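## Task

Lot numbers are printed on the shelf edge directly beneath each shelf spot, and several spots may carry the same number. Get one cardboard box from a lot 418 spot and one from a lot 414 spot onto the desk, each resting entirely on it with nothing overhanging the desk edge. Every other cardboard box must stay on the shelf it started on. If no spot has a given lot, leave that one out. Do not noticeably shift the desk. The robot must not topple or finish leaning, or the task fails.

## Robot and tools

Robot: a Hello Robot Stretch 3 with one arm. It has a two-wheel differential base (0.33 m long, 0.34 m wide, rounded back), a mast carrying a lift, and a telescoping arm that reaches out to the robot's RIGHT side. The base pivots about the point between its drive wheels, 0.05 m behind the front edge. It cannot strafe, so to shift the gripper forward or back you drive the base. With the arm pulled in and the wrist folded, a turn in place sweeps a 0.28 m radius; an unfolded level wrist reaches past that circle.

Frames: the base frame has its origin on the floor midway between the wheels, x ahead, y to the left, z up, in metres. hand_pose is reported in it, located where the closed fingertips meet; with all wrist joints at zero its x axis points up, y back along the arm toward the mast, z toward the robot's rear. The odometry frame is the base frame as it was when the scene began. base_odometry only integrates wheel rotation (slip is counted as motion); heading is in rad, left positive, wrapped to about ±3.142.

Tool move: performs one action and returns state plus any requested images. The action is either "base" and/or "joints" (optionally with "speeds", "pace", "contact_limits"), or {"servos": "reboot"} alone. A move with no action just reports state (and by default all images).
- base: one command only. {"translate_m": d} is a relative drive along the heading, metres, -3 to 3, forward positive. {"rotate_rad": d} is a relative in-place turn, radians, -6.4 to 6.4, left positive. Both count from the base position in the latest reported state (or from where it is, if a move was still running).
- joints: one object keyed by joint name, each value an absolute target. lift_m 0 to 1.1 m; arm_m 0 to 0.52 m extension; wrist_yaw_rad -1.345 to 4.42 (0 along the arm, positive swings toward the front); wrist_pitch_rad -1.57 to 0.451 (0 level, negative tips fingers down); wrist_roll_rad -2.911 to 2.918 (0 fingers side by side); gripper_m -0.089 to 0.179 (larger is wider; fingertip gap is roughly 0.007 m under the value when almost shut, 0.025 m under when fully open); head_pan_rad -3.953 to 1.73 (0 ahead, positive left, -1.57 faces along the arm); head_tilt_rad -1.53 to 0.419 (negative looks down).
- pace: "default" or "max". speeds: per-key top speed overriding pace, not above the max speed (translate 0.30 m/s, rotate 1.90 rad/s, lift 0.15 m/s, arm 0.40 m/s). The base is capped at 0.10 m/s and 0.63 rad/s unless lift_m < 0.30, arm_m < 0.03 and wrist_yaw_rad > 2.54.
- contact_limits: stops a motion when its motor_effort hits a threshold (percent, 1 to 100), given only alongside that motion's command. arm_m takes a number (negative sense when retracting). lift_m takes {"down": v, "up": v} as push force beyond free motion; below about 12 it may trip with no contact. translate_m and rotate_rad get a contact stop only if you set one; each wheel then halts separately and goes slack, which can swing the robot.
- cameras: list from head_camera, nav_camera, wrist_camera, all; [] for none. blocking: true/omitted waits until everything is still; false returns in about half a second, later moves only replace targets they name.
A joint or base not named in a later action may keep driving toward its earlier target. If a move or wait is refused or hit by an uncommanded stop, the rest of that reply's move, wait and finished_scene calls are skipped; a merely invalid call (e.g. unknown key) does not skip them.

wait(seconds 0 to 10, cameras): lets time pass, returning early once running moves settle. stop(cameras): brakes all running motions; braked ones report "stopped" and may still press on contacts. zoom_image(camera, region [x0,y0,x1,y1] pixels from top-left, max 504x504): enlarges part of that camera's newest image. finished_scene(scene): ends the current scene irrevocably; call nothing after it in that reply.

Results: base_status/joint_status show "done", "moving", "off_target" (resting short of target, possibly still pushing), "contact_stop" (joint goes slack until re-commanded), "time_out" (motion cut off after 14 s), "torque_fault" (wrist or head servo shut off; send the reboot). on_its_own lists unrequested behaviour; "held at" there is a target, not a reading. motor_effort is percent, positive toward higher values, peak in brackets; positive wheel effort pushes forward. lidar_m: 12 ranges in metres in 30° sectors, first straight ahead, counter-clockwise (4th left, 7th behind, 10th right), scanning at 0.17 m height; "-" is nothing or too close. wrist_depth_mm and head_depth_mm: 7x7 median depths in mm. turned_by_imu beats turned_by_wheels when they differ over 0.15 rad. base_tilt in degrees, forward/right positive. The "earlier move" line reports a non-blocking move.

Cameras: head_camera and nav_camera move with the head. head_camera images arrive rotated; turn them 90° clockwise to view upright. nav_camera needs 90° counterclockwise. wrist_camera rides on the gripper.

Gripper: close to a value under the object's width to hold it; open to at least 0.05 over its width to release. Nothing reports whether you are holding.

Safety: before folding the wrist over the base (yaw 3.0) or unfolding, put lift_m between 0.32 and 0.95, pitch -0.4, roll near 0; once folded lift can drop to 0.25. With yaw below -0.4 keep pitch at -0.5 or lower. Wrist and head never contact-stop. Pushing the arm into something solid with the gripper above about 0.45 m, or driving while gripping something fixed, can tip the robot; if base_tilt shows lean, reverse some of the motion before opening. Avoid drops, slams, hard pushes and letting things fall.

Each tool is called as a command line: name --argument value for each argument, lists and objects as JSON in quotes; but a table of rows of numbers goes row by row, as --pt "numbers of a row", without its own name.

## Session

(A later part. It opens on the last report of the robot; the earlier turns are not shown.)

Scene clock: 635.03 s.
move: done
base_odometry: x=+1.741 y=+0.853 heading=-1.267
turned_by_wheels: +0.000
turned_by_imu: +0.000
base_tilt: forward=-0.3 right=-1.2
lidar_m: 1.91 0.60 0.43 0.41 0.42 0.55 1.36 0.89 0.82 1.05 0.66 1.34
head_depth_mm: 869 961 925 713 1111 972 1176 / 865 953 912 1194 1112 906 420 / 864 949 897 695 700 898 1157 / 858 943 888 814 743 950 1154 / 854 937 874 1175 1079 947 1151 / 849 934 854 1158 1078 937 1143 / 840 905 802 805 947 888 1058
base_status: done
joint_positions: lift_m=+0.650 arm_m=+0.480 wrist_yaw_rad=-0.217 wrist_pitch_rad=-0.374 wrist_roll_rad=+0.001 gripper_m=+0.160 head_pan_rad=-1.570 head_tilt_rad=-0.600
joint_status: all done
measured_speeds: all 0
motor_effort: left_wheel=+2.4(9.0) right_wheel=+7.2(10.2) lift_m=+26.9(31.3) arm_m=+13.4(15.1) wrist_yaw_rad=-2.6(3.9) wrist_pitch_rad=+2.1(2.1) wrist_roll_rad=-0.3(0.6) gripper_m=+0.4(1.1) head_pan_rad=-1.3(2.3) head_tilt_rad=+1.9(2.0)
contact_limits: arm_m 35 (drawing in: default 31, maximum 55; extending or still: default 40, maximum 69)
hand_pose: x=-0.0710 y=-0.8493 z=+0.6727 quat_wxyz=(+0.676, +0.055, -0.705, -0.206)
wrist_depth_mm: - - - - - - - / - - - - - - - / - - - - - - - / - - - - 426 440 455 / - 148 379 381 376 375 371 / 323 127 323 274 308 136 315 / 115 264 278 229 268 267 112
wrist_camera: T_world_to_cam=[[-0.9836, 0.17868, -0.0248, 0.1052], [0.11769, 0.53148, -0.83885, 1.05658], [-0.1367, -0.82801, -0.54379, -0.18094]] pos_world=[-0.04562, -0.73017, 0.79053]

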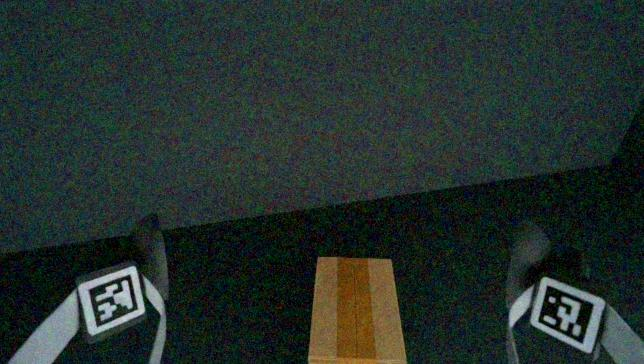

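move --base '{"translate_m":-0.01}'

move --joints '{"lift_m":0.556}' --contact_limits '{"lift_m":{"down":14}}' --cameras '["wrist_camera"]'

Scene clock: 644.23 s.
move: done
base_odometry: x=+1.738 y=+0.863 heading=-1.267
turned_by_wheels: +0.000
turned_by_imu: +0.000
base_tilt: forward=-0.2 right=-1.2
lidar_m: 1.91 0.61 0.43 0.41 0.42 0.55 1.36 1.56 0.82 1.05 0.66 1.35
head_depth_mm: 872 957 927 1203 1110 971 1179 / 869 951 912 1203 1106 904 420 / 862 947 900 697 700 901 1153 / 859 944 888 811 738 952 1155 / 853 940 871 1172 1078 946 1151 / 848 931 860 1167 1072 939 1150 / 837 904 831 838 976 908 1089
base_status: done
joint_positions: lift_m=+0.650 arm_m=+0.480 wrist_yaw_rad=-0.217 wrist_pitch_rad=-0.374 wrist_roll_rad=+0.001 gripper_m=+0.160 head_pan_rad=-1.570 head_tilt_rad=-0.600
joint_status: not commanded
measured_speeds: all 0
motor_effort: left_wheel=-6.3(9.8) right_wheel=-6.7(9.2) lift_m=+23.8(24.2) arm_m=+13.4(13.7) wrist_yaw_rad=-3.1(4.8) wrist_pitch_rad=+2.1(2.2) wrist_roll_rad=-0.6(0.7) gripper_m=+0.5(1.1) head_pan_rad=-1.3(2.2) head_tilt_rad=+2.1(2.5)
contact_limits: arm_m 35 (drawing in: default 31, maximum 55; extending or still: default 40, maximum 69)
hand_pose: x=-0.0710 y=-0.8493 z=+0.6727 quat_wxyz=(+0.676, +0.055, -0.705, -0.206)
wrist_depth_mm: - - - - - - - / - - - - - - - / - - - - - - 456 / - - - - 427 439 452 / - 148 376 381 376 377 370 / 325 127 321 266 317 136 316 / 115 264 277 223 274 268 112
pictures: none

Scene clock: 645.93 s.
move: done
base_odometry: x=+1.738 y=+0.863 heading=-1.267
turned_by_wheels: +0.000
turned_by_imu: +0.000
base_tilt: forward=-0.3 right=-1.3
lidar_m: 1.91 0.61 0.43 0.41 0.42 0.55 1.36 1.57 0.82 1.05 0.66 1.35
head_depth_mm: 869 963 927 1199 1114 968 1177 / 869 953 913 1193 1104 965 1157 / 859 949 898 694 1024 655 1115 / 859 944 883 1180 787 923 1153 / 857 937 870 1173 1079 943 1152 / 849 936 859 1161 1074 937 1149 / 838 901 831 838 977 905 1092
base_status: not commanded
joint_positions: lift_m=+0.556 arm_m=+0.480 wrist_yaw_rad=-0.217 wrist_pitch_rad=-0.374 wrist_roll_rad=+0.001 gripper_m=+0.160 head_pan_rad=-1.570 head_tilt_rad=-0.600
joint_status: all done
measured_speeds: all 0
motor_effort: left_wheel=-6.5(6.9) right_wheel=-7.0(8.1) lift_m=+23.3(26.6) arm_m=+12.5(13.8) wrist_yaw_rad=-3.1(4.2) wrist_pitch_rad=+2.1(2.1) wrist_roll_rad=-0.3(0.6) gripper_m=+0.6(1.2) head_pan_rad=-1.5(2.2) head_tilt_rad=+2.1(3.5)
contact_limits: arm_m 35 (drawing in: default 31, maximum 55; extending or still: default 40, maximum 69); lift_m down 14 (down: maximum 72; up: maximum 65)
hand_pose: x=-0.0710 y=-0.8493 z=+0.5787 quat_wxyz=(+0.676, +0.055, -0.705, -0.206)
wrist_depth_mm: - - - - - - - / - - - - - - - / - - - 358 359 356 372 / 301 299 295 204 280 292 288 / 246 242 241 165 222 229 236 / 205 127 204 168 190 138 193 / 115 167 175 174 173 169 112
wrist_camera: T_world_to_cam=[[-0.9836, 0.17868, -0.0248, 0.10287], [0.11769, 0.53148, -0.83885, 0.97773], [-0.1367, -0.82801, -0.54379, -0.23206]] pos_world=[-0.04562, -0.73017, 0.69653]

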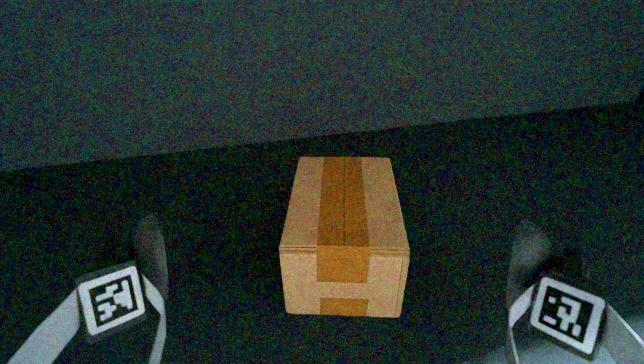

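move --joints '{"arm_m":0.507}' --contact_limits '{"arm_m":35}'

move --joints '{"gripper_m":0.01}' --cameras '["wrist_camera"]'

move --joints '{"lift_m":0.65}' --cameras '["wrist_camera"]'

Scene clock: 654.47 s.
move: done
base_odometry: x=+1.738 y=+0.863 heading=-1.267
turned_by_wheels: +0.000
turned_by_imu: +0.000
base_tilt: forward=-0.4 right=-1.3
lidar_m: 1.91 0.61 0.43 0.41 0.42 0.55 1.36 1.57 0.82 1.05 0.66 1.35
head_depth_mm: 871 957 925 1200 1114 971 1179 / 867 951 912 1190 1104 960 1161 / 861 949 897 695 991 656 1122 / 859 942 886 1180 807 951 1160 / 856 939 875 1168 1082 945 1154 / 849 932 862 1165 1071 937 1147 / 837 901 830 837 981 905 1088
base_status: not commanded
joint_positions: lift_m=+0.556 arm_m=+0.507 wrist_yaw_rad=-0.217 wrist_pitch_rad=-0.374 wrist_roll_rad=+0.001 gripper_m=+0.160 head_pan_rad=-1.570 head_tilt_rad=-0.600
joint_status: all done
measured_speeds: all 0
motor_effort: left_wheel=-6.3(7.0) right_wheel=-7.5(7.7) lift_m=+24.3(24.9) arm_m=+13.4(15.1) wrist_yaw_rad=-3.2(4.5) wrist_pitch_rad=+2.1(2.1) wrist_roll_rad=-0.3(0.8) gripper_m=+0.8(1.0) head_pan_rad=-1.0(2.1) head_tilt_rad=+2.8(3.1)
contact_limits: arm_m 35 (drawing in: default 31, maximum 55; extending or still: default 40, maximum 69); lift_m down 14 (down: maximum 72; up: maximum 65)
hand_pose: x=-0.0710 y=-0.8763 z=+0.5787 quat_wxyz=(+0.676, +0.055, -0.705, -0.206)
wrist_depth_mm: - - - - - - - / - - - - - - - / - - - - 359 356 369 / 289 287 298 296 292 292 288 / 244 243 241 166 178 229 235 / 205 127 204 143 143 137 193 / 115 172 175 149 152 168 112
pictures: none

Scene clock: 656.50 s.
move: done
base_odometry: x=+1.738 y=+0.863 heading=-1.267
turned_by_wheels: +0.000
turned_by_imu: +0.000
base_tilt: forward=-0.4 right=-1.2
lidar_m: 1.91 0.61 0.43 0.41 0.42 0.55 1.36 1.56 0.82 1.05 0.66 1.36
head_depth_mm: 869 959 927 1197 1113 972 1172 / 868 954 909 1191 1103 961 1158 / 862 947 898 696 990 656 1125 / 861 942 888 1179 805 954 1158 / 854 934 873 1172 1079 945 1148 / 847 934 860 1168 1075 939 1143 / 836 903 830 837 979 908 1088
base_status: not commanded
joint_positions: lift_m=+0.556 arm_m=+0.507 wrist_yaw_rad=-0.219 wrist_pitch_rad=-0.374 wrist_roll_rad=+0.001 gripper_m=+0.011 head_pan_rad=-1.570 head_tilt_rad=-0.600
joint_status: all done
measured_speeds: all 0
motor_effort: left_wheel=-6.1(6.8) right_wheel=-6.8(7.9) lift_m=+24.4(24.9) arm_m=+13.2(14.0) wrist_yaw_rad=-1.7(4.0) wrist_pitch_rad=+2.1(2.2) wrist_roll_rad=-0.5(0.5) gripper_m=-17.3(90.9) head_pan_rad=-1.2(2.1) head_tilt_rad=+2.9(3.6)
contact_limits: arm_m 35 (drawing in: default 31, maximum 55; extending or still: default 40, maximum 69); lift_m down 14 (down: maximum 72; up: maximum 65)
hand_pose: x=-0.0713 y=-0.8762 z=+0.5786 quat_wxyz=(+0.676, +0.055, -0.705, -0.207)
wrist_depth_mm: - - - - - - - / - - - - - - - / - - - - 358 354 369 / 288 287 297 294 292 291 287 / 244 243 224 165 159 237 235 / 205 204 127 144 130 199 199 / 181 172 171 155 165 172 173
wrist_camera: T_world_to_cam=[[-0.98335, 0.18004, -0.02481, 0.10865], [0.1185, 0.53169, -0.83861, 0.99212], [-0.13779, -0.82758, -0.54417, -0.25389]] pos_world=[-0.04572, -0.75717, 0.69653]

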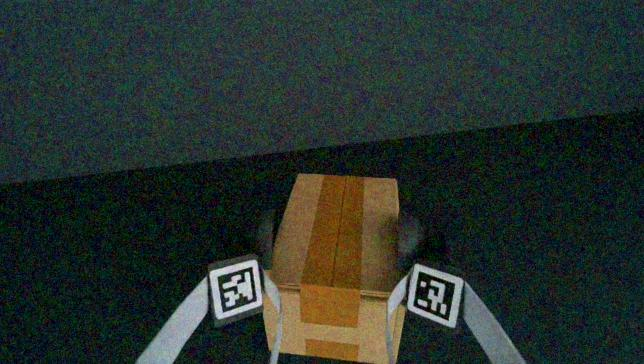

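Scene clock: 658.20 s.
move: done
base_odometry: x=+1.738 y=+0.863 heading=-1.267
turned_by_wheels: +0.000
turned_by_imu: +0.000
base_tilt: forward=-0.3 right=-1.3
lidar_m: 1.92 0.60 0.43 0.41 0.42 0.55 1.36 1.57 0.82 1.05 0.66 1.35
head_depth_mm: 871 959 927 1201 1116 970 1172 / 869 952 910 1193 1110 911 411 / 863 948 899 694 699 899 1151 / 856 944 886 734 980 948 1160 / 853 938 874 1170 1081 946 1152 / 849 933 859 1163 1070 937 1148 / 836 903 831 840 980 904 1084
base_status: not commanded
joint_positions: lift_m=+0.650 arm_m=+0.507 wrist_yaw_rad=-0.219 wrist_pitch_rad=-0.382 wrist_roll_rad=+0.001 gripper_m=+0.011 head_pan_rad=-1.570 head_tilt_rad=-0.600
joint_status: all done
measured_speeds: all 0
motor_effort: left_wheel=-6.5(6.9) right_wheel=-7.3(7.6) lift_m=+31.9(33.6) arm_m=+12.9(13.6) wrist_yaw_rad=-1.1(2.9) wrist_pitch_rad=+3.6(3.8) wrist_roll_rad=-0.2(0.8) gripper_m=-17.6(17.7) head_pan_rad=-1.3(2.0) head_tilt_rad=+3.3(3.9)
contact_limits: arm_m 35 (drawing in: default 31, maximum 55; extending or still: default 40, maximum 69)
hand_pose: x=-0.0711 y=-0.8752 z=+0.6707 quat_wxyz=(+0.675, +0.058, -0.705, -0.210)
wrist_depth_mm: - - - - - - - / - - - - - - - / - - - - - - - / - - - 196 204 428 428 / - 355 155 166 165 365 367 / 321 319 127 143 130 314 310 / 277 103 262 153 156 271 269
wrist_camera: T_world_to_cam=[[-0.98329, 0.18029, -0.02505, 0.11134], [0.11999, 0.53849, -0.83404, 1.07182], [-0.13688, -0.82312, -0.55113, -0.19432]] pos_world=[-0.04572, -0.75718, 0.78964]

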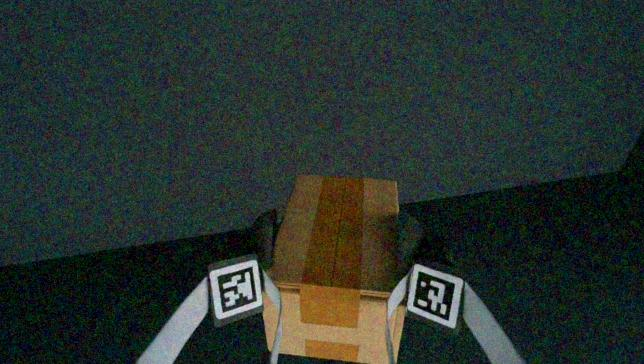

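move --joints '{"arm_m":0.0}'

move --base '{"translate_m":0.92}' --joints '{"head_tilt_rad":-0.4}'

move --base '{"translate_m":0.91}' --cameras '["nav_camera","wrist_camera"]'

Scene clock: 679.77 s.
move: done
base_odometry: x=+1.738 y=+0.863 heading=-1.267
turned_by_wheels: +0.000
turned_by_imu: +0.000
base_tilt: forward=-0.2 right=-1.1
lidar_m: 1.91 0.61 0.43 0.41 0.42 0.55 1.36 1.56 0.82 1.05 0.66 1.36
head_depth_mm: 873 961 926 714 1105 968 1179 / 867 955 912 1196 1105 964 1163 / 863 948 904 695 1098 956 609 / 862 942 886 1175 1082 952 1125 / 854 938 873 1175 1081 945 1155 / 847 933 862 1163 1073 940 1148 / 835 902 829 838 977 912 1090
base_status: not commanded
joint_positions: lift_m=+0.650 arm_m=+0.001 wrist_yaw_rad=-0.219 wrist_pitch_rad=-0.383 wrist_roll_rad=+0.001 gripper_m=+0.011 head_pan_rad=-1.570 head_tilt_rad=-0.600
joint_status: all done
measured_speeds: all 0
motor_effort: left_wheel=-6.3(7.0) right_wheel=-7.4(7.7) lift_m=+24.5(31.8) arm_m=-12.8(14.5) wrist_yaw_rad=-0.8(3.4) wrist_pitch_rad=+3.8(3.8) wrist_roll_rad=-0.3(0.7) gripper_m=-16.7(17.9) head_pan_rad=-1.1(2.1) head_tilt_rad=+2.9(4.5)
hand_pose: x=-0.0711 y=-0.3688 z=+0.6707 quat_wxyz=(+0.675, +0.058, -0.705, -0.210)
wrist_depth_mm: - - - - - - - / - - - - - - - / - - - - - 523 523 / 474 474 463 206 480 502 529 / 395 411 160 166 159 - - / 485 - 128 144 130 - - / 483 - - 153 131 - 821
pictures: none

Scene clock: 690.10 s.
move: done
base_odometry: x=+2.014 y=-0.015 heading=-1.267
turned_by_wheels: +0.000
turned_by_imu: +0.000
base_tilt: forward=-0.3 right=-1.3
lidar_m: 1.36 0.67 0.47 0.45 0.46 0.61 1.50 0.83 0.77 1.01 0.63 1.42
head_depth_mm: 487 906 975 962 673 1078 849 / 497 907 967 947 668 1067 842 / 506 901 966 786 663 1055 832 / 457 895 953 921 655 1052 832 / 467 890 950 908 650 1048 829 / 476 884 947 900 641 1041 828 / 486 879 929 891 636 998 825
base_status: done
joint_positions: lift_m=+0.650 arm_m=+0.001 wrist_yaw_rad=-0.219 wrist_pitch_rad=-0.383 wrist_roll_rad=+0.001 gripper_m=+0.011 head_pan_rad=-1.570 head_tilt_rad=-0.400
joint_status: all done
measured_speeds: all 0
motor_effort: left_wheel=+4.2(9.1) right_wheel=+5.0(14.4) lift_m=+31.5(32.3) arm_m=-9.7(13.5) wrist_yaw_rad=-2.2(3.3) wrist_pitch_rad=+3.7(3.9) wrist_roll_rad=-0.3(0.7) gripper_m=-17.0(18.0) head_pan_rad=-0.5(1.9) head_tilt_rad=-3.8(6.5)
hand_pose: x=-0.0711 y=-0.3688 z=+0.6707 quat_wxyz=(+0.675, +0.058, -0.705, -0.210)
wrist_depth_mm: - - - - - - - / - - - - - - - / 577 - - 476 - - - / - - - 204 - - 489 / - - 153 166 158 - - / - 860 127 143 130 - - / - 94 - 153 131 - 797
pictures: none

Scene clock: 700.33 s.
move: done
base_odometry: x=+2.286 y=-0.883 heading=-1.267
turned_by_wheels: +0.000
turned_by_imu: +0.000
base_tilt: forward=-0.4 right=-1.1
lidar_m: 0.45 0.47 0.52 0.49 0.50 0.66 1.64 0.77 0.77 2.16 0.68 0.48
head_depth_mm: 2796 2977 3131 3336 2479 1809 1345 / 2792 2970 3155 3358 2454 1799 1422 / 2778 2924 3152 3327 2418 1773 1409 / 2771 2949 3180 3309 2381 1787 1405 / 2758 2904 3099 3273 2360 1754 1398 / 2597 2625 2650 2731 2243 1751 1396 / 1566 1582 1598 1604 1638 1618 1378
base_status: done
joint_positions: lift_m=+0.650 arm_m=+0.001 wrist_yaw_rad=-0.219 wrist_pitch_rad=-0.383 wrist_roll_rad=+0.001 gripper_m=+0.011 head_pan_rad=-1.570 head_tilt_rad=-0.400
joint_status: not commanded
measured_speeds: all 0
motor_effort: left_wheel=+5.2(9.3) right_wheel=+3.6(13.8) lift_m=+29.7(31.7) arm_m=-6.8(10.6) wrist_yaw_rad=-1.8(3.4) wrist_pitch_rad=+3.8(3.9) wrist_roll_rad=-0.4(0.8) gripper_m=-17.3(17.9) head_pan_rad=-0.3(1.5) head_tilt_rad=-3.3(4.8)
hand_pose: x=-0.0711 y=-0.3688 z=+0.6707 quat_wxyz=(+0.675, +0.058, -0.705, -0.210)
wrist_depth_mm: - - - - - - - / - - - - - - - / - - - - - - - / - - - 206 - - - / - - 160 166 159 - - / - - 128 144 130 - - / 857 827 804 153 154 803 -
pictures: nav_camera (sideways), wrist_camera
nav_camera: T_world_to_cam=[[0.01734, -0.36495, 0.93087, -1.16853], [-0.99979, -0.01638, 0.0122, 0.04043], [0.0108, -0.93088, -0.36515, 0.42842]] pos_world=[0.05606, -0.02698, 1.24369]
wrist_camera: T_world_to_cam=[[-0.98331, 0.18021, -0.02507, 0.02003], [0.11998, 0.53869, -0.83392, 0.79907], [-0.13678, -0.823, -0.55132, 0.22269]] pos_world=[-0.04572, -0.25078, 0.78964]

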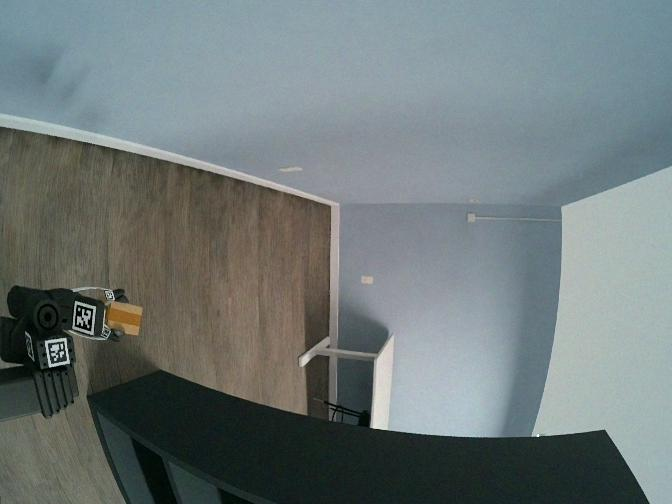

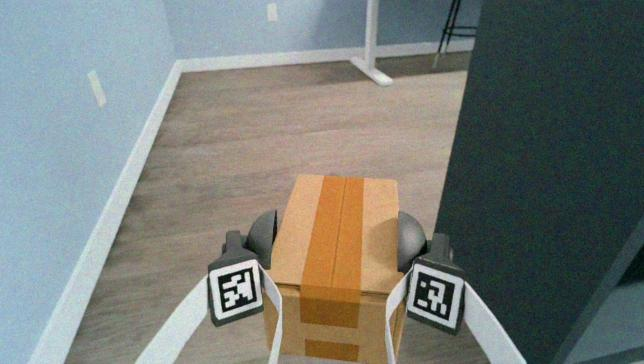

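move --joints '{"wrist_pitch_rad":-0.55}'

move --joints '{"wrist_yaw_rad":-1.2}' --speeds '{"wrist_yaw_rad":0.6}'

move --base '{"rotate_rad":1.571}' --cameras '["nav_camera","wrist_camera"]'

Scene clock: 719.23 s.
move: done
base_odometry: x=+2.286 y=-0.883 heading=-1.267
turned_by_wheels: +0.000
turned_by_imu: +0.000
base_tilt: forward=-0.2 right=-1.3
lidar_m: 0.46 0.47 0.52 0.49 0.50 0.66 1.64 0.77 0.76 2.17 0.68 0.48
head_depth_mm: 2800 2979 3145 3341 2471 1816 1348 / 2796 2981 3133 3331 2429 1787 1424 / 2751 2933 3162 3326 2410 1783 1414 / 2760 2951 3113 3297 2399 1772 1412 / 2741 2904 3127 3254 2396 1767 1401 / 2620 2621 2656 2719 2248 1745 1390 / 1571 1587 1595 1604 1629 1612 1377
base_status: not commanded
joint_positions: lift_m=+0.650 arm_m=+0.001 wrist_yaw_rad=-0.219 wrist_pitch_rad=-0.568 wrist_roll_rad=+0.001 gripper_m=+0.011 head_pan_rad=-1.570 head_tilt_rad=-0.400
joint_status: all done
measured_speeds: all 0
motor_effort: left_wheel=+5.0(5.6) right_wheel=+3.5(4.6) lift_m=+29.9(30.7) arm_m=-6.4(6.7) wrist_yaw_rad=-2.1(2.3) wrist_pitch_rad=+3.0(4.1) wrist_roll_rad=-0.2(0.6) gripper_m=-17.3(17.7) head_pan_rad=-0.2(1.1) head_tilt_rad=-3.8(4.3)
hand_pose: x=-0.0656 y=-0.3436 z=+0.6305 quat_wxyz=(+0.653, +0.123, -0.696, -0.272)
wrist_depth_mm: - - - - - - - / - - - - - - - / - - - - - - - / - - - 205 - - - / - 960 159 166 165 - - / 853 852 128 144 130 810 808 / 762 724 710 153 156 743 727
pictures: none

Scene clock: 721.40 s.
move: done
base_odometry: x=+2.286 y=-0.883 heading=-1.267
turned_by_wheels: +0.000
turned_by_imu: +0.000
base_tilt: forward=-0.4 right=-1.2
lidar_m: 0.46 0.47 0.52 0.49 0.50 0.67 1.64 0.77 0.77 2.16 0.68 0.48
head_depth_mm: 2803 2996 3136 3377 2435 1811 1346 / 2792 2988 3111 3321 2460 1797 1423 / 2765 2961 3160 3281 2435 1773 1409 / 2774 2939 3099 3275 2406 1774 1413 / 2762 2912 3055 3274 2384 1748 1390 / 2591 2628 2669 2732 2263 1746 1401 / 1569 1584 1583 1608 1620 1610 1384
base_status: not commanded
joint_positions: lift_m=+0.650 arm_m=+0.001 wrist_yaw_rad=-1.197 wrist_pitch_rad=-0.568 wrist_roll_rad=+0.001 gripper_m=+0.011 head_pan_rad=-1.570 head_tilt_rad=-0.400
joint_status: all done
measured_speeds: all 0
motor_effort: left_wheel=+5.0(5.8) right_wheel=+4.0(4.7) lift_m=+29.8(30.5) arm_m=-5.4(6.6) wrist_yaw_rad=-3.4(6.2) wrist_pitch_rad=+3.0(3.0) wrist_roll_rad=-0.4(0.6) gripper_m=-17.6(17.7) head_pan_rad=-0.4(1.2) head_tilt_rad=-4.6(4.6)
hand_pose: x=-0.2104 y=-0.2195 z=+0.6305 quat_wxyz=(+0.449, -0.218, -0.672, -0.547)
wrist_depth_mm: - - - - - - - / - - - - - - - / - - - - - - - / - - - 205 - - - / 978 960 153 166 165 940 939 / 861 862 128 144 130 819 810 / 762 730 730 153 156 735 731
pictures: none

Scene clock: 725.00 s.
move: done
base_odometry: x=+2.286 y=-0.883 heading=+0.304
turned_by_wheels: +1.571
turned_by_imu: +1.545
base_tilt: forward=-0.4 right=-1.1
lidar_m: 0.49 0.50 0.65 1.56 0.78 0.76 2.34 0.69 0.48 0.46 0.47 0.52
head_depth_mm: 368 392 420 453 491 536 587 / 366 390 416 449 486 530 582 / 363 386 413 444 480 524 575 / 360 383 410 440 476 520 569 / 357 380 407 437 472 512 560 / 355 377 403 433 467 507 555 / 352 375 399 430 463 502 549
base_status: done
joint_positions: lift_m=+0.650 arm_m=+0.001 wrist_yaw_rad=-1.197 wrist_pitch_rad=-0.569 wrist_roll_rad=+0.001 gripper_m=+0.011 head_pan_rad=-1.570 head_tilt_rad=-0.400
joint_status: not commanded
measured_speeds: all 0
motor_effort: left_wheel=-9.3(13.8) right_wheel=+8.5(12.4) lift_m=+29.2(30.4) arm_m=-13.2(13.2) wrist_yaw_rad=-3.1(4.1) wrist_pitch_rad=+3.1(3.2) wrist_roll_rad=-0.3(0.8) gripper_m=-17.0(17.8) head_pan_rad=-0.2(1.0) head_tilt_rad=-3.7(4.3)
hand_pose: x=-0.2103 y=-0.2194 z=+0.6303 quat_wxyz=(+0.448, -0.218, -0.673, -0.547)
wrist_depth_mm: 262 - - - - - - / 266 - - - - - - / 271 - - - - - - / 277 - - 204 - - - / - - 153 165 165 935 909 / - - 128 143 130 825 813 / - - 158 153 156 744 743
pictures: nav_camera (sideways), wrist_camera
nav_camera: T_world_to_cam=[[0.01734, -0.36495, 0.93087, -1.16853], [-0.99979, -0.01638, 0.0122, 0.04043], [0.0108, -0.93088, -0.36515, 0.42842]] pos_world=[0.05606, -0.02698, 1.24369]
wrist_camera: T_world_to_cam=[[-0.39411, 0.91852, -0.03154, 0.14513], [0.64899, 0.25383, -0.7172, 0.67682], [-0.65076, -0.30313, -0.69615, 0.4016]] pos_world=[-0.12071, -0.18337, 0.76957]

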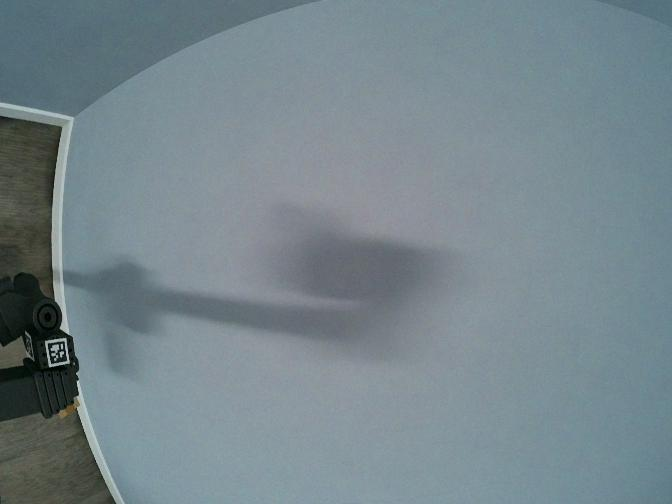

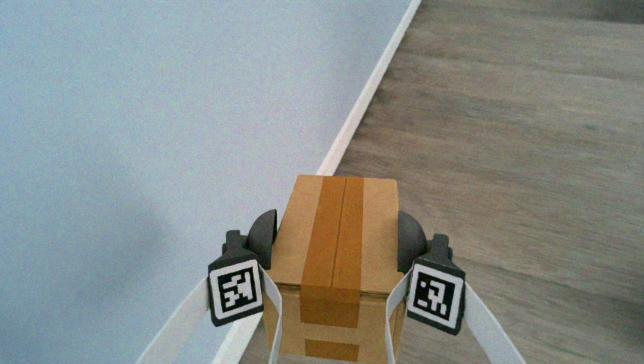

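move --base '{"translate_m":-1.1}'

move --base '{"translate_m":-1.1}'

move --base '{"rotate_rad":-1.571}' --joints '{"lift_m":0.9}' --cameras '["nav_camera"]'

Scene clock: 745.63 s.
move: done
base_odometry: x=+1.237 y=-1.212 heading=+0.304
turned_by_wheels: +0.000
turned_by_imu: -0.001
base_tilt: forward=-0.4 right=-1.3
lidar_m: 1.58 0.75 0.52 0.51 2.30 1.93 2.16 0.79 0.55 0.52 0.53 0.70
head_depth_mm: 428 456 489 526 570 619 681 / 424 451 485 521 566 615 674 / 422 449 479 515 559 607 667 / 417 445 476 512 553 602 660 / 415 442 473 507 547 597 651 / 413 439 467 504 543 590 645 / 410 435 464 498 538 583 637
base_status: done
joint_positions: lift_m=+0.650 arm_m=+0.001 wrist_yaw_rad=-1.197 wrist_pitch_rad=-0.569 wrist_roll_rad=+0.001 gripper_m=+0.011 head_pan_rad=-1.570 head_tilt_rad=-0.400
joint_status: not commanded
measured_speeds: all 0
motor_effort: left_wheel=-7.3(13.7) right_wheel=-2.9(11.6) lift_m=+28.0(29.7) arm_m=-11.4(13.3) wrist_yaw_rad=-2.2(4.4) wrist_pitch_rad=+3.1(3.2) wrist_roll_rad=-0.6(0.7) gripper_m=-17.1(17.8) head_pan_rad=+0.3(1.1) head_tilt_rad=-3.4(4.5)
hand_pose: x=-0.2103 y=-0.2194 z=+0.6303 quat_wxyz=(+0.448, -0.218, -0.673, -0.547)
wrist_depth_mm: - - - - - - - / - - - - - - - / - - 564 - - - - / - - - 205 - - - / - - 153 166 164 951 904 / - - 128 143 130 828 820 / - - 709 153 156 727 729
pictures: none

Scene clock: 757.77 s.
move: done
base_odometry: x=+0.187 y=-1.542 heading=+0.304
turned_by_wheels: +0.000
turned_by_imu: -0.001
base_tilt: forward=-0.2 right=-1.1
lidar_m: 1.86 1.28 1.61 3.67 1.04 1.14 1.08 0.89 0.62 0.59 0.60 0.79
head_depth_mm: 488 518 557 599 650 708 778 / 483 516 552 593 643 701 769 / 480 511 547 589 637 692 760 / 476 508 541 583 630 685 751 / 473 502 537 576 623 677 741 / 469 499 534 571 618 670 731 / 466 494 529 567 612 663 725
base_status: done
joint_positions: lift_m=+0.650 arm_m=+0.001 wrist_yaw_rad=-1.197 wrist_pitch_rad=-0.569 wrist_roll_rad=+0.001 gripper_m=+0.011 head_pan_rad=-1.570 head_tilt_rad=-0.400
joint_status: not commanded
measured_speeds: all 0
motor_effort: left_wheel=-3.7(12.1) right_wheel=-7.6(11.5) lift_m=+26.7(28.5) arm_m=-11.1(12.3) wrist_yaw_rad=-2.4(4.8) wrist_pitch_rad=+3.1(3.2) wrist_roll_rad=-0.3(0.9) gripper_m=-17.1(17.9) head_pan_rad=+0.7(1.1) head_tilt_rad=-2.0(4.0)
hand_pose: x=-0.2103 y=-0.2194 z=+0.6303 quat_wxyz=(+0.448, -0.218, -0.673, -0.547)
wrist_depth_mm: - - - - - - - / - - - - - - - / - - - - - - - / - - - 205 - - - / - - 153 166 165 932 928 / - - 128 143 130 818 817 / - 94 721 154 156 747 743
pictures: none

Scene clock: 761.37 s.
move: done
base_odometry: x=+0.187 y=-1.542 heading=-1.267
turned_by_wheels: -1.571
turned_by_imu: -1.546
base_tilt: forward=-0.3 right=-1.3
lidar_m: 0.59 0.60 0.80 1.95 1.46 1.64 3.68 1.04 1.14 1.08 0.88 0.62
head_depth_mm: 914 976 1043 1119 1221 1328 1404 / 911 968 1040 1117 1208 1313 1390 / 906 968 1032 1111 1200 1305 1370 / 903 959 1027 1099 1191 1292 1368 / 895 953 1014 1088 1177 1284 1354 / 889 945 1008 1086 1172 1277 1348 / 884 939 1003 1073 1159 1267 1332
base_status: done
joint_positions: lift_m=+0.900 arm_m=+0.001 wrist_yaw_rad=-1.197 wrist_pitch_rad=-0.570 wrist_roll_rad=+0.001 gripper_m=+0.011 head_pan_rad=-1.570 head_tilt_rad=-0.400
joint_status: all done
measured_speeds: all 0
motor_effort: left_wheel=+8.1(13.2) right_wheel=-9.7(13.0) lift_m=+27.9(35.4) arm_m=-12.4(13.4) wrist_yaw_rad=-3.1(4.2) wrist_pitch_rad=+3.2(3.4) wrist_roll_rad=-0.7(0.7) gripper_m=-17.4(17.7) head_pan_rad=+0.3(1.2) head_tilt_rad=-2.3(3.5)
hand_pose: x=-0.2102 y=-0.2193 z=+0.8802 quat_wxyz=(+0.448, -0.218, -0.673, -0.547)
wrist_depth_mm: - - - - - - - / - - - - - - - / - - - - - - - / - - - 206 - - - / - - 160 165 165 - - / - - 128 144 130 - - / - 957 956 153 155 967 953
pictures: nav_camera (sideways)
nav_camera: T_world_to_cam=[[0.01734, -0.36495, 0.93087, -1.16853], [-0.99979, -0.01638, 0.0122, 0.04043], [0.0108, -0.93088, -0.36515, 0.42842]] pos_world=[0.05606, -0.02698, 1.24369]

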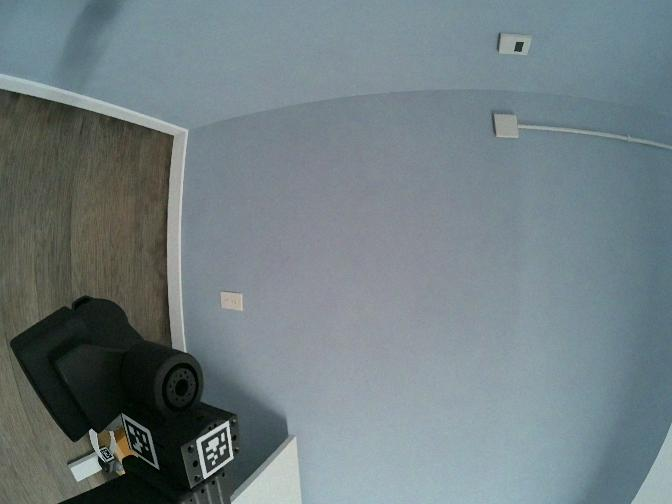

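move --base '{"translate_m":-1.2}' --joints '{"lift_m":0.93}'

move --base '{"translate_m":-0.45}'

move --joints '{"wrist_yaw_rad":0.0}' --speeds '{"wrist_yaw_rad":0.8}'

move --joints '{"wrist_pitch_rad":-0.37}' --cameras '["nav_camera","wrist_camera"]'

Scene clock: 784.77 s.
move: done
base_odometry: x=-0.173 y=-0.397 heading=-1.266
turned_by_wheels: +0.000
turned_by_imu: +0.000
base_tilt: forward=-0.3 right=-1.2
lidar_m: 1.77 1.82 1.21 1.15 1.18 1.56 2.50 1.13 0.67 1.14 0.73 1.54
head_depth_mm: 969 1034 1104 1188 1123 816 706 / 960 1021 1097 1180 1106 810 661 / 954 1019 1090 1163 1095 806 655 / 952 1008 1085 1162 1090 800 634 / 945 1003 1075 1157 1079 799 631 / 941 998 1067 1149 1069 792 628 / 935 992 1054 1136 1063 786 626
base_status: done
joint_positions: lift_m=+0.930 arm_m=+0.001 wrist_yaw_rad=-1.197 wrist_pitch_rad=-0.570 wrist_roll_rad=+0.001 gripper_m=+0.011 head_pan_rad=-1.570 head_tilt_rad=-0.400
joint_status: all done
measured_speeds: all 0
motor_effort: left_wheel=-0.3(9.9) right_wheel=-11.4(14.7) lift_m=+30.0(33.5) arm_m=-5.9(11.4) wrist_yaw_rad=-2.1(4.9) wrist_pitch_rad=+3.3(3.4) wrist_roll_rad=-0.2(0.7) gripper_m=-17.2(18.0) head_pan_rad=+1.0(1.8) head_tilt_rad=-2.4(3.6)
hand_pose: x=-0.2102 y=-0.2193 z=+0.9101 quat_wxyz=(+0.448, -0.218, -0.673, -0.547)
wrist_depth_mm: - - 780 - - - - / - - - 750 - - - / - - - - - - - / - - - 204 - - - / - - 153 166 165 - - / - - 128 144 130 - - / - - 972 153 155 - -
pictures: none

Scene clock: 790.40 s.
move: done
base_odometry: x=-0.308 y=+0.033 heading=-1.266
turned_by_wheels: +0.000
turned_by_imu: -0.001
base_tilt: forward=-0.3 right=-1.2
lidar_m: 2.22 2.28 1.19 1.13 1.15 1.52 2.06 1.70 0.85 0.51 0.73 1.01
head_depth_mm: 991 1047 1124 1211 1114 785 707 / 983 1044 1117 1206 1108 811 660 / 974 1031 1104 1187 1098 807 655 / 964 1030 1098 1178 1089 798 633 / 961 1027 1092 1174 1080 794 630 / 959 1017 1082 1170 1069 790 628 / 949 1010 1084 1164 1060 787 624
base_status: done
joint_positions: lift_m=+0.930 arm_m=+0.001 wrist_yaw_rad=-1.197 wrist_pitch_rad=-0.570 wrist_roll_rad=+0.001 gripper_m=+0.011 head_pan_rad=-1.570 head_tilt_rad=-0.400
joint_status: not commanded
measured_speeds: all 0
motor_effort: left_wheel=-3.1(9.5) right_wheel=-8.6(16.2) lift_m=+30.3(30.8) arm_m=-4.3(6.4) wrist_yaw_rad=-3.6(4.5) wrist_pitch_rad=+3.3(3.4) wrist_roll_rad=-0.6(0.7) gripper_m=-17.1(17.7) head_pan_rad=+1.1(1.8) head_tilt_rad=-2.1(3.0)
hand_pose: x=-0.2102 y=-0.2193 z=+0.9101 quat_wxyz=(+0.448, -0.218, -0.673, -0.547)
wrist_depth_mm: - - - - - - - / - - - - - - - / 465 - - - - - - / - - - 206 - - - / - - 153 165 165 - - / - - 127 144 130 - - / - 94 993 153 154 - -
pictures: none

Scene clock: 792.50 s.
move: done
base_odometry: x=-0.308 y=+0.033 heading=-1.266
turned_by_wheels: +0.000
turned_by_imu: +0.000
base_tilt: forward=-0.3 right=-1.2
lidar_m: 2.22 2.28 1.19 1.13 1.15 1.53 2.06 1.70 0.85 0.51 0.73 1.02
head_depth_mm: 981 1051 1124 1213 1122 785 703 / 979 1038 1113 1201 1104 810 659 / 970 1034 1106 1188 1095 804 696 / 970 1029 1102 1187 1089 800 - / 963 1023 1094 1172 1078 794 630 / 957 1014 1087 1169 1069 791 626 / 952 1010 1077 1156 1062 784 625
base_status: not commanded
joint_positions: lift_m=+0.930 arm_m=+0.001 wrist_yaw_rad=-0.003 wrist_pitch_rad=-0.570 wrist_roll_rad=+0.001 gripper_m=+0.011 head_pan_rad=-1.570 head_tilt_rad=-0.400
joint_status: all done
measured_speeds: all 0
motor_effort: left_wheel=-3.1(3.9) right_wheel=-8.8(9.3) lift_m=+29.3(30.3) arm_m=-3.1(4.3) wrist_yaw_rad=+2.0(6.1) wrist_pitch_rad=+3.3(3.4) wrist_roll_rad=-0.3(0.6) gripper_m=-17.0(17.7) head_pan_rad=+1.1(1.7) head_tilt_rad=-2.4(2.9)
hand_pose: x=-0.0222 y=-0.3482 z=+0.9101 quat_wxyz=(+0.678, +0.198, -0.679, -0.200)
wrist_depth_mm: - - - - - - - / - - - - - - - / - - - - - - 441 / - - - 195 - - 444 / - - 153 165 154 - - / - - 127 143 130 - - / - - - 153 142 968 979
pictures: none

Scene clock: 793.33 s.
move: done
base_odometry: x=-0.308 y=+0.033 heading=-1.266
turned_by_wheels: +0.000
turned_by_imu: +0.000
base_tilt: forward=-0.3 right=-1.0
lidar_m: 2.22 2.28 1.19 1.13 1.15 1.52 2.06 1.70 0.85 0.51 0.74 1.01
head_depth_mm: 983 1053 1131 1208 1123 782 706 / 979 1044 1115 1201 1104 809 659 / 971 1032 1108 1194 1096 806 - / 965 1027 1102 1178 1086 829 - / 966 1023 1091 1168 1080 795 612 / 955 1017 1088 1162 1071 791 628 / 944 1011 1082 1161 1061 786 625
base_status: not commanded
joint_positions: lift_m=+0.930 arm_m=+0.001 wrist_yaw_rad=-0.003 wrist_pitch_rad=-0.400 wrist_roll_rad=+0.001 gripper_m=+0.011 head_pan_rad=-1.570 head_tilt_rad=-0.400
joint_status: all done
measured_speeds: all 0
motor_effort: left_wheel=-3.2(4.0) right_wheel=-9.0(9.6) lift_m=+29.3(30.0) arm_m=-3.1(3.2) wrist_yaw_rad=+2.5(3.6) wrist_pitch_rad=+5.2(6.4) wrist_roll_rad=-0.5(0.6) gripper_m=-17.3(17.6) head_pan_rad=+1.1(1.8) head_tilt_rad=-2.1(2.5)
hand_pose: x=-0.0222 y=-0.3721 z=+0.9467 quat_wxyz=(+0.693, +0.140, -0.693, -0.142)
wrist_depth_mm: - - - - - - - / - - - - - - - / - - - - - - - / - - - 195 - - - / - - 153 165 155 - 447 / - - 127 144 130 - - / - - - 153 130 - -
pictures: nav_camera (sideways), wrist_camera
nav_camera: T_world_to_cam=[[0.01734, -0.36495, 0.93087, -1.16853], [-0.99979, -0.01638, 0.0122, 0.04043], [0.0108, -0.93088, -0.36515, 0.42842]] pos_world=[0.05606, -0.02698, 1.24369]
wrist_camera: T_world_to_cam=[[-0.99911, -0.03358, -0.02569, -0.00375], [0.00215, 0.56651, -0.82405, 1.02346], [0.04223, -0.82337, -0.56593, 0.39646]] pos_world=[-0.02268, -0.2535, 1.06765]

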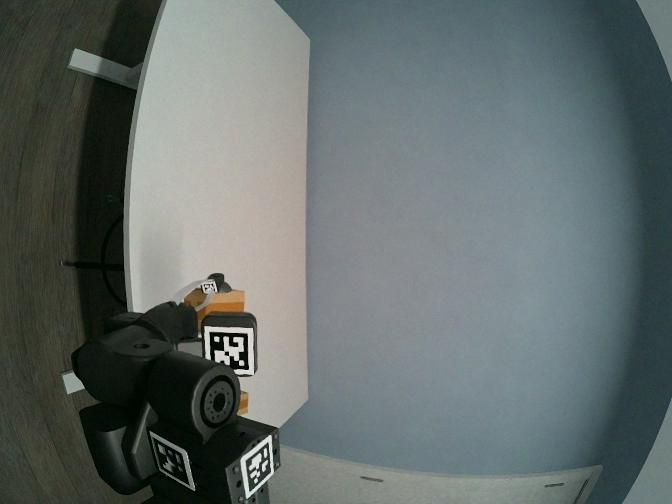

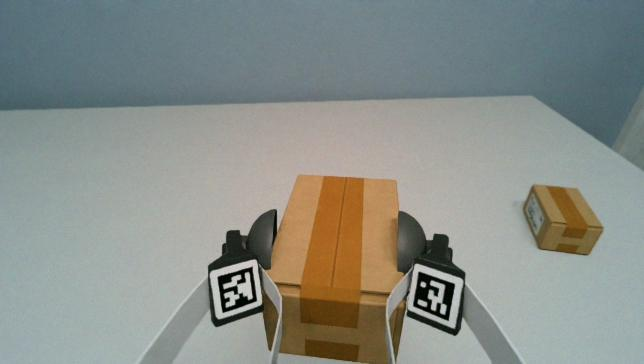

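move --joints '{"arm_m":0.25,"lift_m":0.79}'

move --joints '{"lift_m":0.737}' --speeds '{"lift_m":0.03}' --contact_limits '{"lift_m":{"down":13}}' --cameras '["wrist_camera"]'

Scene clock: 801.43 s.
move: done
base_odometry: x=-0.308 y=+0.033 heading=-1.266
turned_by_wheels: +0.000
turned_by_imu: +0.000
base_tilt: forward=-0.2 right=-1.1
lidar_m: 2.22 2.28 1.19 1.12 1.16 1.53 2.06 1.70 0.85 0.51 0.74 1.02
head_depth_mm: 986 1047 1123 1203 1113 784 348 / 979 1044 1119 1201 1103 422 348 / 971 1037 1105 1192 1099 421 415 / 970 1028 1096 1183 1083 449 462 / 962 1021 1094 1169 1080 791 631 / 960 1017 1083 1166 1067 788 628 / 954 1013 1076 1157 1064 784 625
base_status: not commanded
joint_positions: lift_m=+0.790 arm_m=+0.250 wrist_yaw_rad=-0.003 wrist_pitch_rad=-0.399 wrist_roll_rad=+0.001 gripper_m=+0.011 head_pan_rad=-1.570 head_tilt_rad=-0.400
joint_status: all done
measured_speeds: all 0
motor_effort: left_wheel=-3.3(3.9) right_wheel=-8.8(9.7) lift_m=+26.0(30.0) arm_m=+13.2(15.1) wrist_yaw_rad=+2.2(3.8) wrist_pitch_rad=+4.9(5.1) wrist_roll_rad=-0.4(0.7) gripper_m=-16.9(17.8) head_pan_rad=+1.8(2.1) head_tilt_rad=-1.9(2.6)
hand_pose: x=-0.0222 y=-0.6217 z=+0.8069 quat_wxyz=(+0.693, +0.139, -0.693, -0.142)
wrist_depth_mm: - - - - - - - / - - - - - - - / - - - - - - - / - - - 195 - - - / - - 153 166 155 - - / - - 128 144 130 - - / - - - 153 130 - -
pictures: none

Scene clock: 803.63 s.
move: done
base_odometry: x=-0.308 y=+0.033 heading=-1.266
turned_by_wheels: +0.000
turned_by_imu: +0.000
base_tilt: forward=-0.3 right=-1.1
lidar_m: 2.22 2.28 1.18 1.13 1.15 1.53 2.06 1.70 0.85 0.51 0.73 1.02
head_depth_mm: 983 1045 1126 1214 1118 783 644 / 979 1044 1117 1201 1111 811 388 / 974 1037 1110 1190 1091 466 427 / 969 1030 1102 1183 1086 715 450 / 962 1021 1091 1174 1076 795 629 / 957 1014 1087 1167 1068 791 626 / 951 1008 1080 1157 1060 786 626
base_status: not commanded
joint_positions: lift_m=+0.737 arm_m=+0.250 wrist_yaw_rad=-0.003 wrist_pitch_rad=-0.356 wrist_roll_rad=+0.001 gripper_m=+0.011 head_pan_rad=-1.570 head_tilt_rad=-0.400
joint_status: all done
measured_speeds: all 0
motor_effort: left_wheel=-3.0(4.1) right_wheel=-8.7(9.3) lift_m=+19.5(27.2) arm_m=+13.6(13.7) wrist_yaw_rad=+2.3(3.4) wrist_pitch_rad=-3.1(5.0) wrist_roll_rad=-0.4(0.6) gripper_m=-17.0(17.8) head_pan_rad=+1.7(2.1) head_tilt_rad=-2.1(2.6)
contact_limits: lift_m down 13 (down: maximum 72; up: maximum 65)
hand_pose: x=-0.0222 y=-0.6268 z=+0.7639 quat_wxyz=(+0.696, +0.124, -0.696, -0.127)
wrist_depth_mm: - - - - - - - / - - - - - - - / - - - - - - - / - - - 195 - - - / - - 152 165 154 - - / - - 127 143 131 - - / - - - 152 138 - -
wrist_camera: T_world_to_cam=[[-0.99911, -0.03475, -0.02408, -0.01896], [0.00205, 0.52912, -0.84855, 1.01242], [0.04223, -0.84784, -0.52857, 0.03952]] pos_world=[-0.02268, -0.50284, 0.87952]

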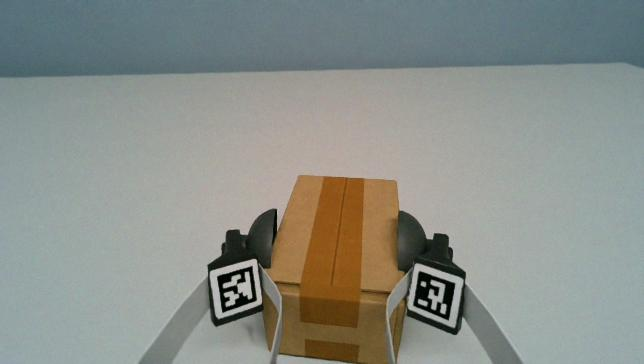

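Contact (pitch pushed up, lift effort dropped). Release.

move --joints '{"gripper_m":0.16}'

move --joints '{"lift_m":0.87}' --cameras '["wrist_camera"]'

move --joints '{"arm_m":0.0}' --pace "max" --cameras '["wrist_camera"]'

Scene clock: 811.30 s.
move: done
base_odometry: x=-0.308 y=+0.033 heading=-1.266
turned_by_wheels: +0.000
turned_by_imu: +0.000
base_tilt: forward=-0.3 right=-1.2
lidar_m: 2.22 2.28 1.19 1.13 1.15 1.53 2.05 1.70 0.85 0.51 0.73 1.02
head_depth_mm: 987 1053 1121 1211 1118 784 644 / 978 1039 1112 1197 1103 809 388 / 975 1034 1104 1189 1100 804 428 / 969 1027 1100 1179 1083 741 450 / 967 1023 1097 1174 1076 791 630 / 955 1013 1083 1164 1074 788 627 / 948 1010 1075 1160 1060 784 625
base_status: not commanded
joint_positions: lift_m=+0.737 arm_m=+0.250 wrist_yaw_rad=-0.003 wrist_pitch_rad=-0.382 wrist_roll_rad=+0.001 gripper_m=+0.160 head_pan_rad=-1.570 head_tilt_rad=-0.400
joint_status: all done
measured_speeds: all 0
motor_effort: left_wheel=-3.7(3.7) right_wheel=-8.5(9.4) lift_m=+26.3(26.9) arm_m=+12.4(13.6) wrist_yaw_rad=+1.8(3.8) wrist_pitch_rad=+1.8(3.2) wrist_roll_rad=-0.4(0.7) gripper_m=+0.5(82.5) head_pan_rad=+1.9(2.4) head_tilt_rad=-1.5(2.2)
contact_limits: lift_m down 13 (down: maximum 72; up: maximum 65)
hand_pose: x=-0.0222 y=-0.6237 z=+0.7577 quat_wxyz=(+0.694, +0.134, -0.694, -0.136)
wrist_depth_mm: - - - - - - - / - - - - - - - / - - - - - - - / - - - 181 180 - - / - 144 - 154 154 - - / - 125 - 139 137 135 - / 111 - - 154 - - 110
pictures: none

Scene clock: 813.33 s.
move: done
base_odometry: x=-0.308 y=+0.033 heading=-1.266
turned_by_wheels: +0.000
turned_by_imu: +0.000
base_tilt: forward=-0.4 right=-1.1
lidar_m: 2.22 2.28 1.19 1.13 1.16 1.53 2.05 1.70 0.85 0.51 0.74 1.02
head_depth_mm: 982 1050 1128 1213 1120 329 - / 976 1044 1119 1197 427 350 622 / 972 1034 1107 1197 395 388 635 / 967 1029 1102 1183 983 404 635 / 962 1022 1091 1171 1076 767 630 / 959 1013 1086 1160 1071 790 627 / 950 1010 1081 1157 1063 785 623
base_status: not commanded
joint_positions: lift_m=+0.870 arm_m=+0.250 wrist_yaw_rad=-0.003 wrist_pitch_rad=-0.383 wrist_roll_rad=+0.001 gripper_m=+0.160 head_pan_rad=-1.570 head_tilt_rad=-0.400
joint_status: all done
measured_speeds: all 0
motor_effort: left_wheel=-3.2(3.8) right_wheel=-8.7(9.4) lift_m=+29.4(33.2) arm_m=+12.2(13.4) wrist_yaw_rad=+1.1(3.4) wrist_pitch_rad=+2.0(2.1) wrist_roll_rad=-0.6(0.6) gripper_m=+0.9(1.3) head_pan_rad=+1.2(2.1) head_tilt_rad=-2.1(2.2)
hand_pose: x=-0.0222 y=-0.6236 z=+0.8905 quat_wxyz=(+0.694, +0.134, -0.694, -0.136)
wrist_depth_mm: - - - - - - - / - - - - - - - / - - - - - - - / - - - - - - - / - 143 - - - - - / - 125 - - - 135 - / 112 - - 255 - - 110
wrist_camera: T_world_to_cam=[[-0.99909, -0.03446, -0.02516, -0.01459], [0.00194, 0.55238, -0.83359, 1.11942], [0.04263, -0.83288, -0.55181, 0.13912]] pos_world=[-0.02269, -0.50298, 1.00954]

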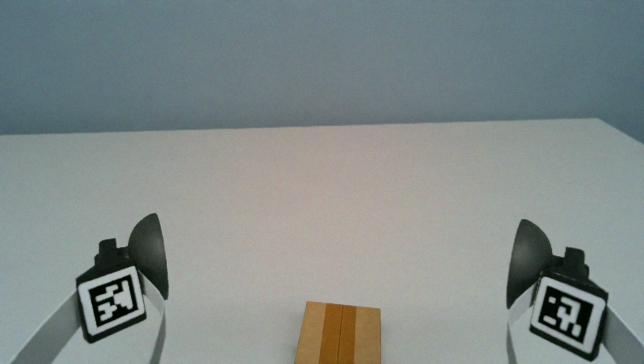

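Scene clock: 815.20 s.
move: done
base_odometry: x=-0.308 y=+0.033 heading=-1.266
turned_by_wheels: +0.000
turned_by_imu: +0.000
base_tilt: forward=-0.3 right=-1.2
lidar_m: 2.22 2.28 1.18 1.13 1.16 1.53 2.05 1.70 0.85 0.51 0.73 1.02
head_depth_mm: 989 1053 1123 1204 1116 783 643 / 979 1045 1120 1202 1108 809 641 / 976 1032 1110 1193 1099 805 654 / 966 1030 1100 1181 1088 760 651 / 963 1025 1094 1171 1075 796 630 / 957 1015 1084 1160 1072 790 610 / 949 1011 1085 1156 1059 786 626
base_status: not commanded
joint_positions: lift_m=+0.870 arm_m=+0.001 wrist_yaw_rad=-0.003 wrist_pitch_rad=-0.384 wrist_roll_rad=+0.001 gripper_m=+0.160 head_pan_rad=-1.570 head_tilt_rad=-0.400
joint_status: all done
measured_speeds: all 0
motor_effort: left_wheel=-3.3(3.7) right_wheel=-8.5(9.3) lift_m=+24.1(30.2) arm_m=-13.2(15.3) wrist_yaw_rad=+1.4(3.3) wrist_pitch_rad=+2.2(2.2) wrist_roll_rad=-0.3(0.7) gripper_m=+0.8(1.1) head_pan_rad=+1.9(2.5) head_tilt_rad=-1.3(2.4)
hand_pose: x=-0.0221 y=-0.3741 z=+0.8903 quat_wxyz=(+0.694, +0.134, -0.694, -0.136)
wrist_depth_mm: - - - - - - - / - - - - - - - / - - - - - - - / - - - 451 - - 420 / - 143 - - - - 414 / - 125 - - - 135 - / 112 - - - - - 110
wrist_camera: T_world_to_cam=[[-0.99909, -0.03449, -0.02512, -0.00606], [0.00184, 0.55321, -0.83304, 0.98117], [0.04263, -0.83233, -0.55264, 0.34785]] pos_world=[-0.02269, -0.25348, 1.00944]

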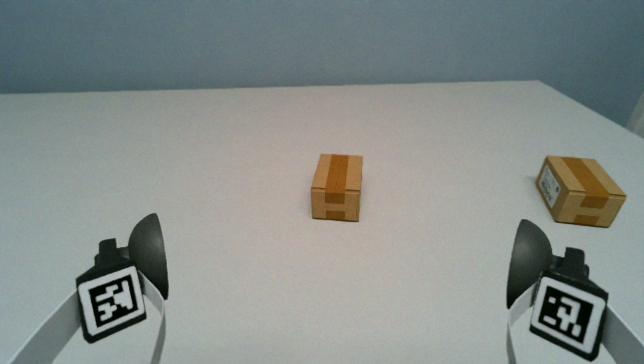

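finished_scene --scene 2

The scene is finished: the task was done.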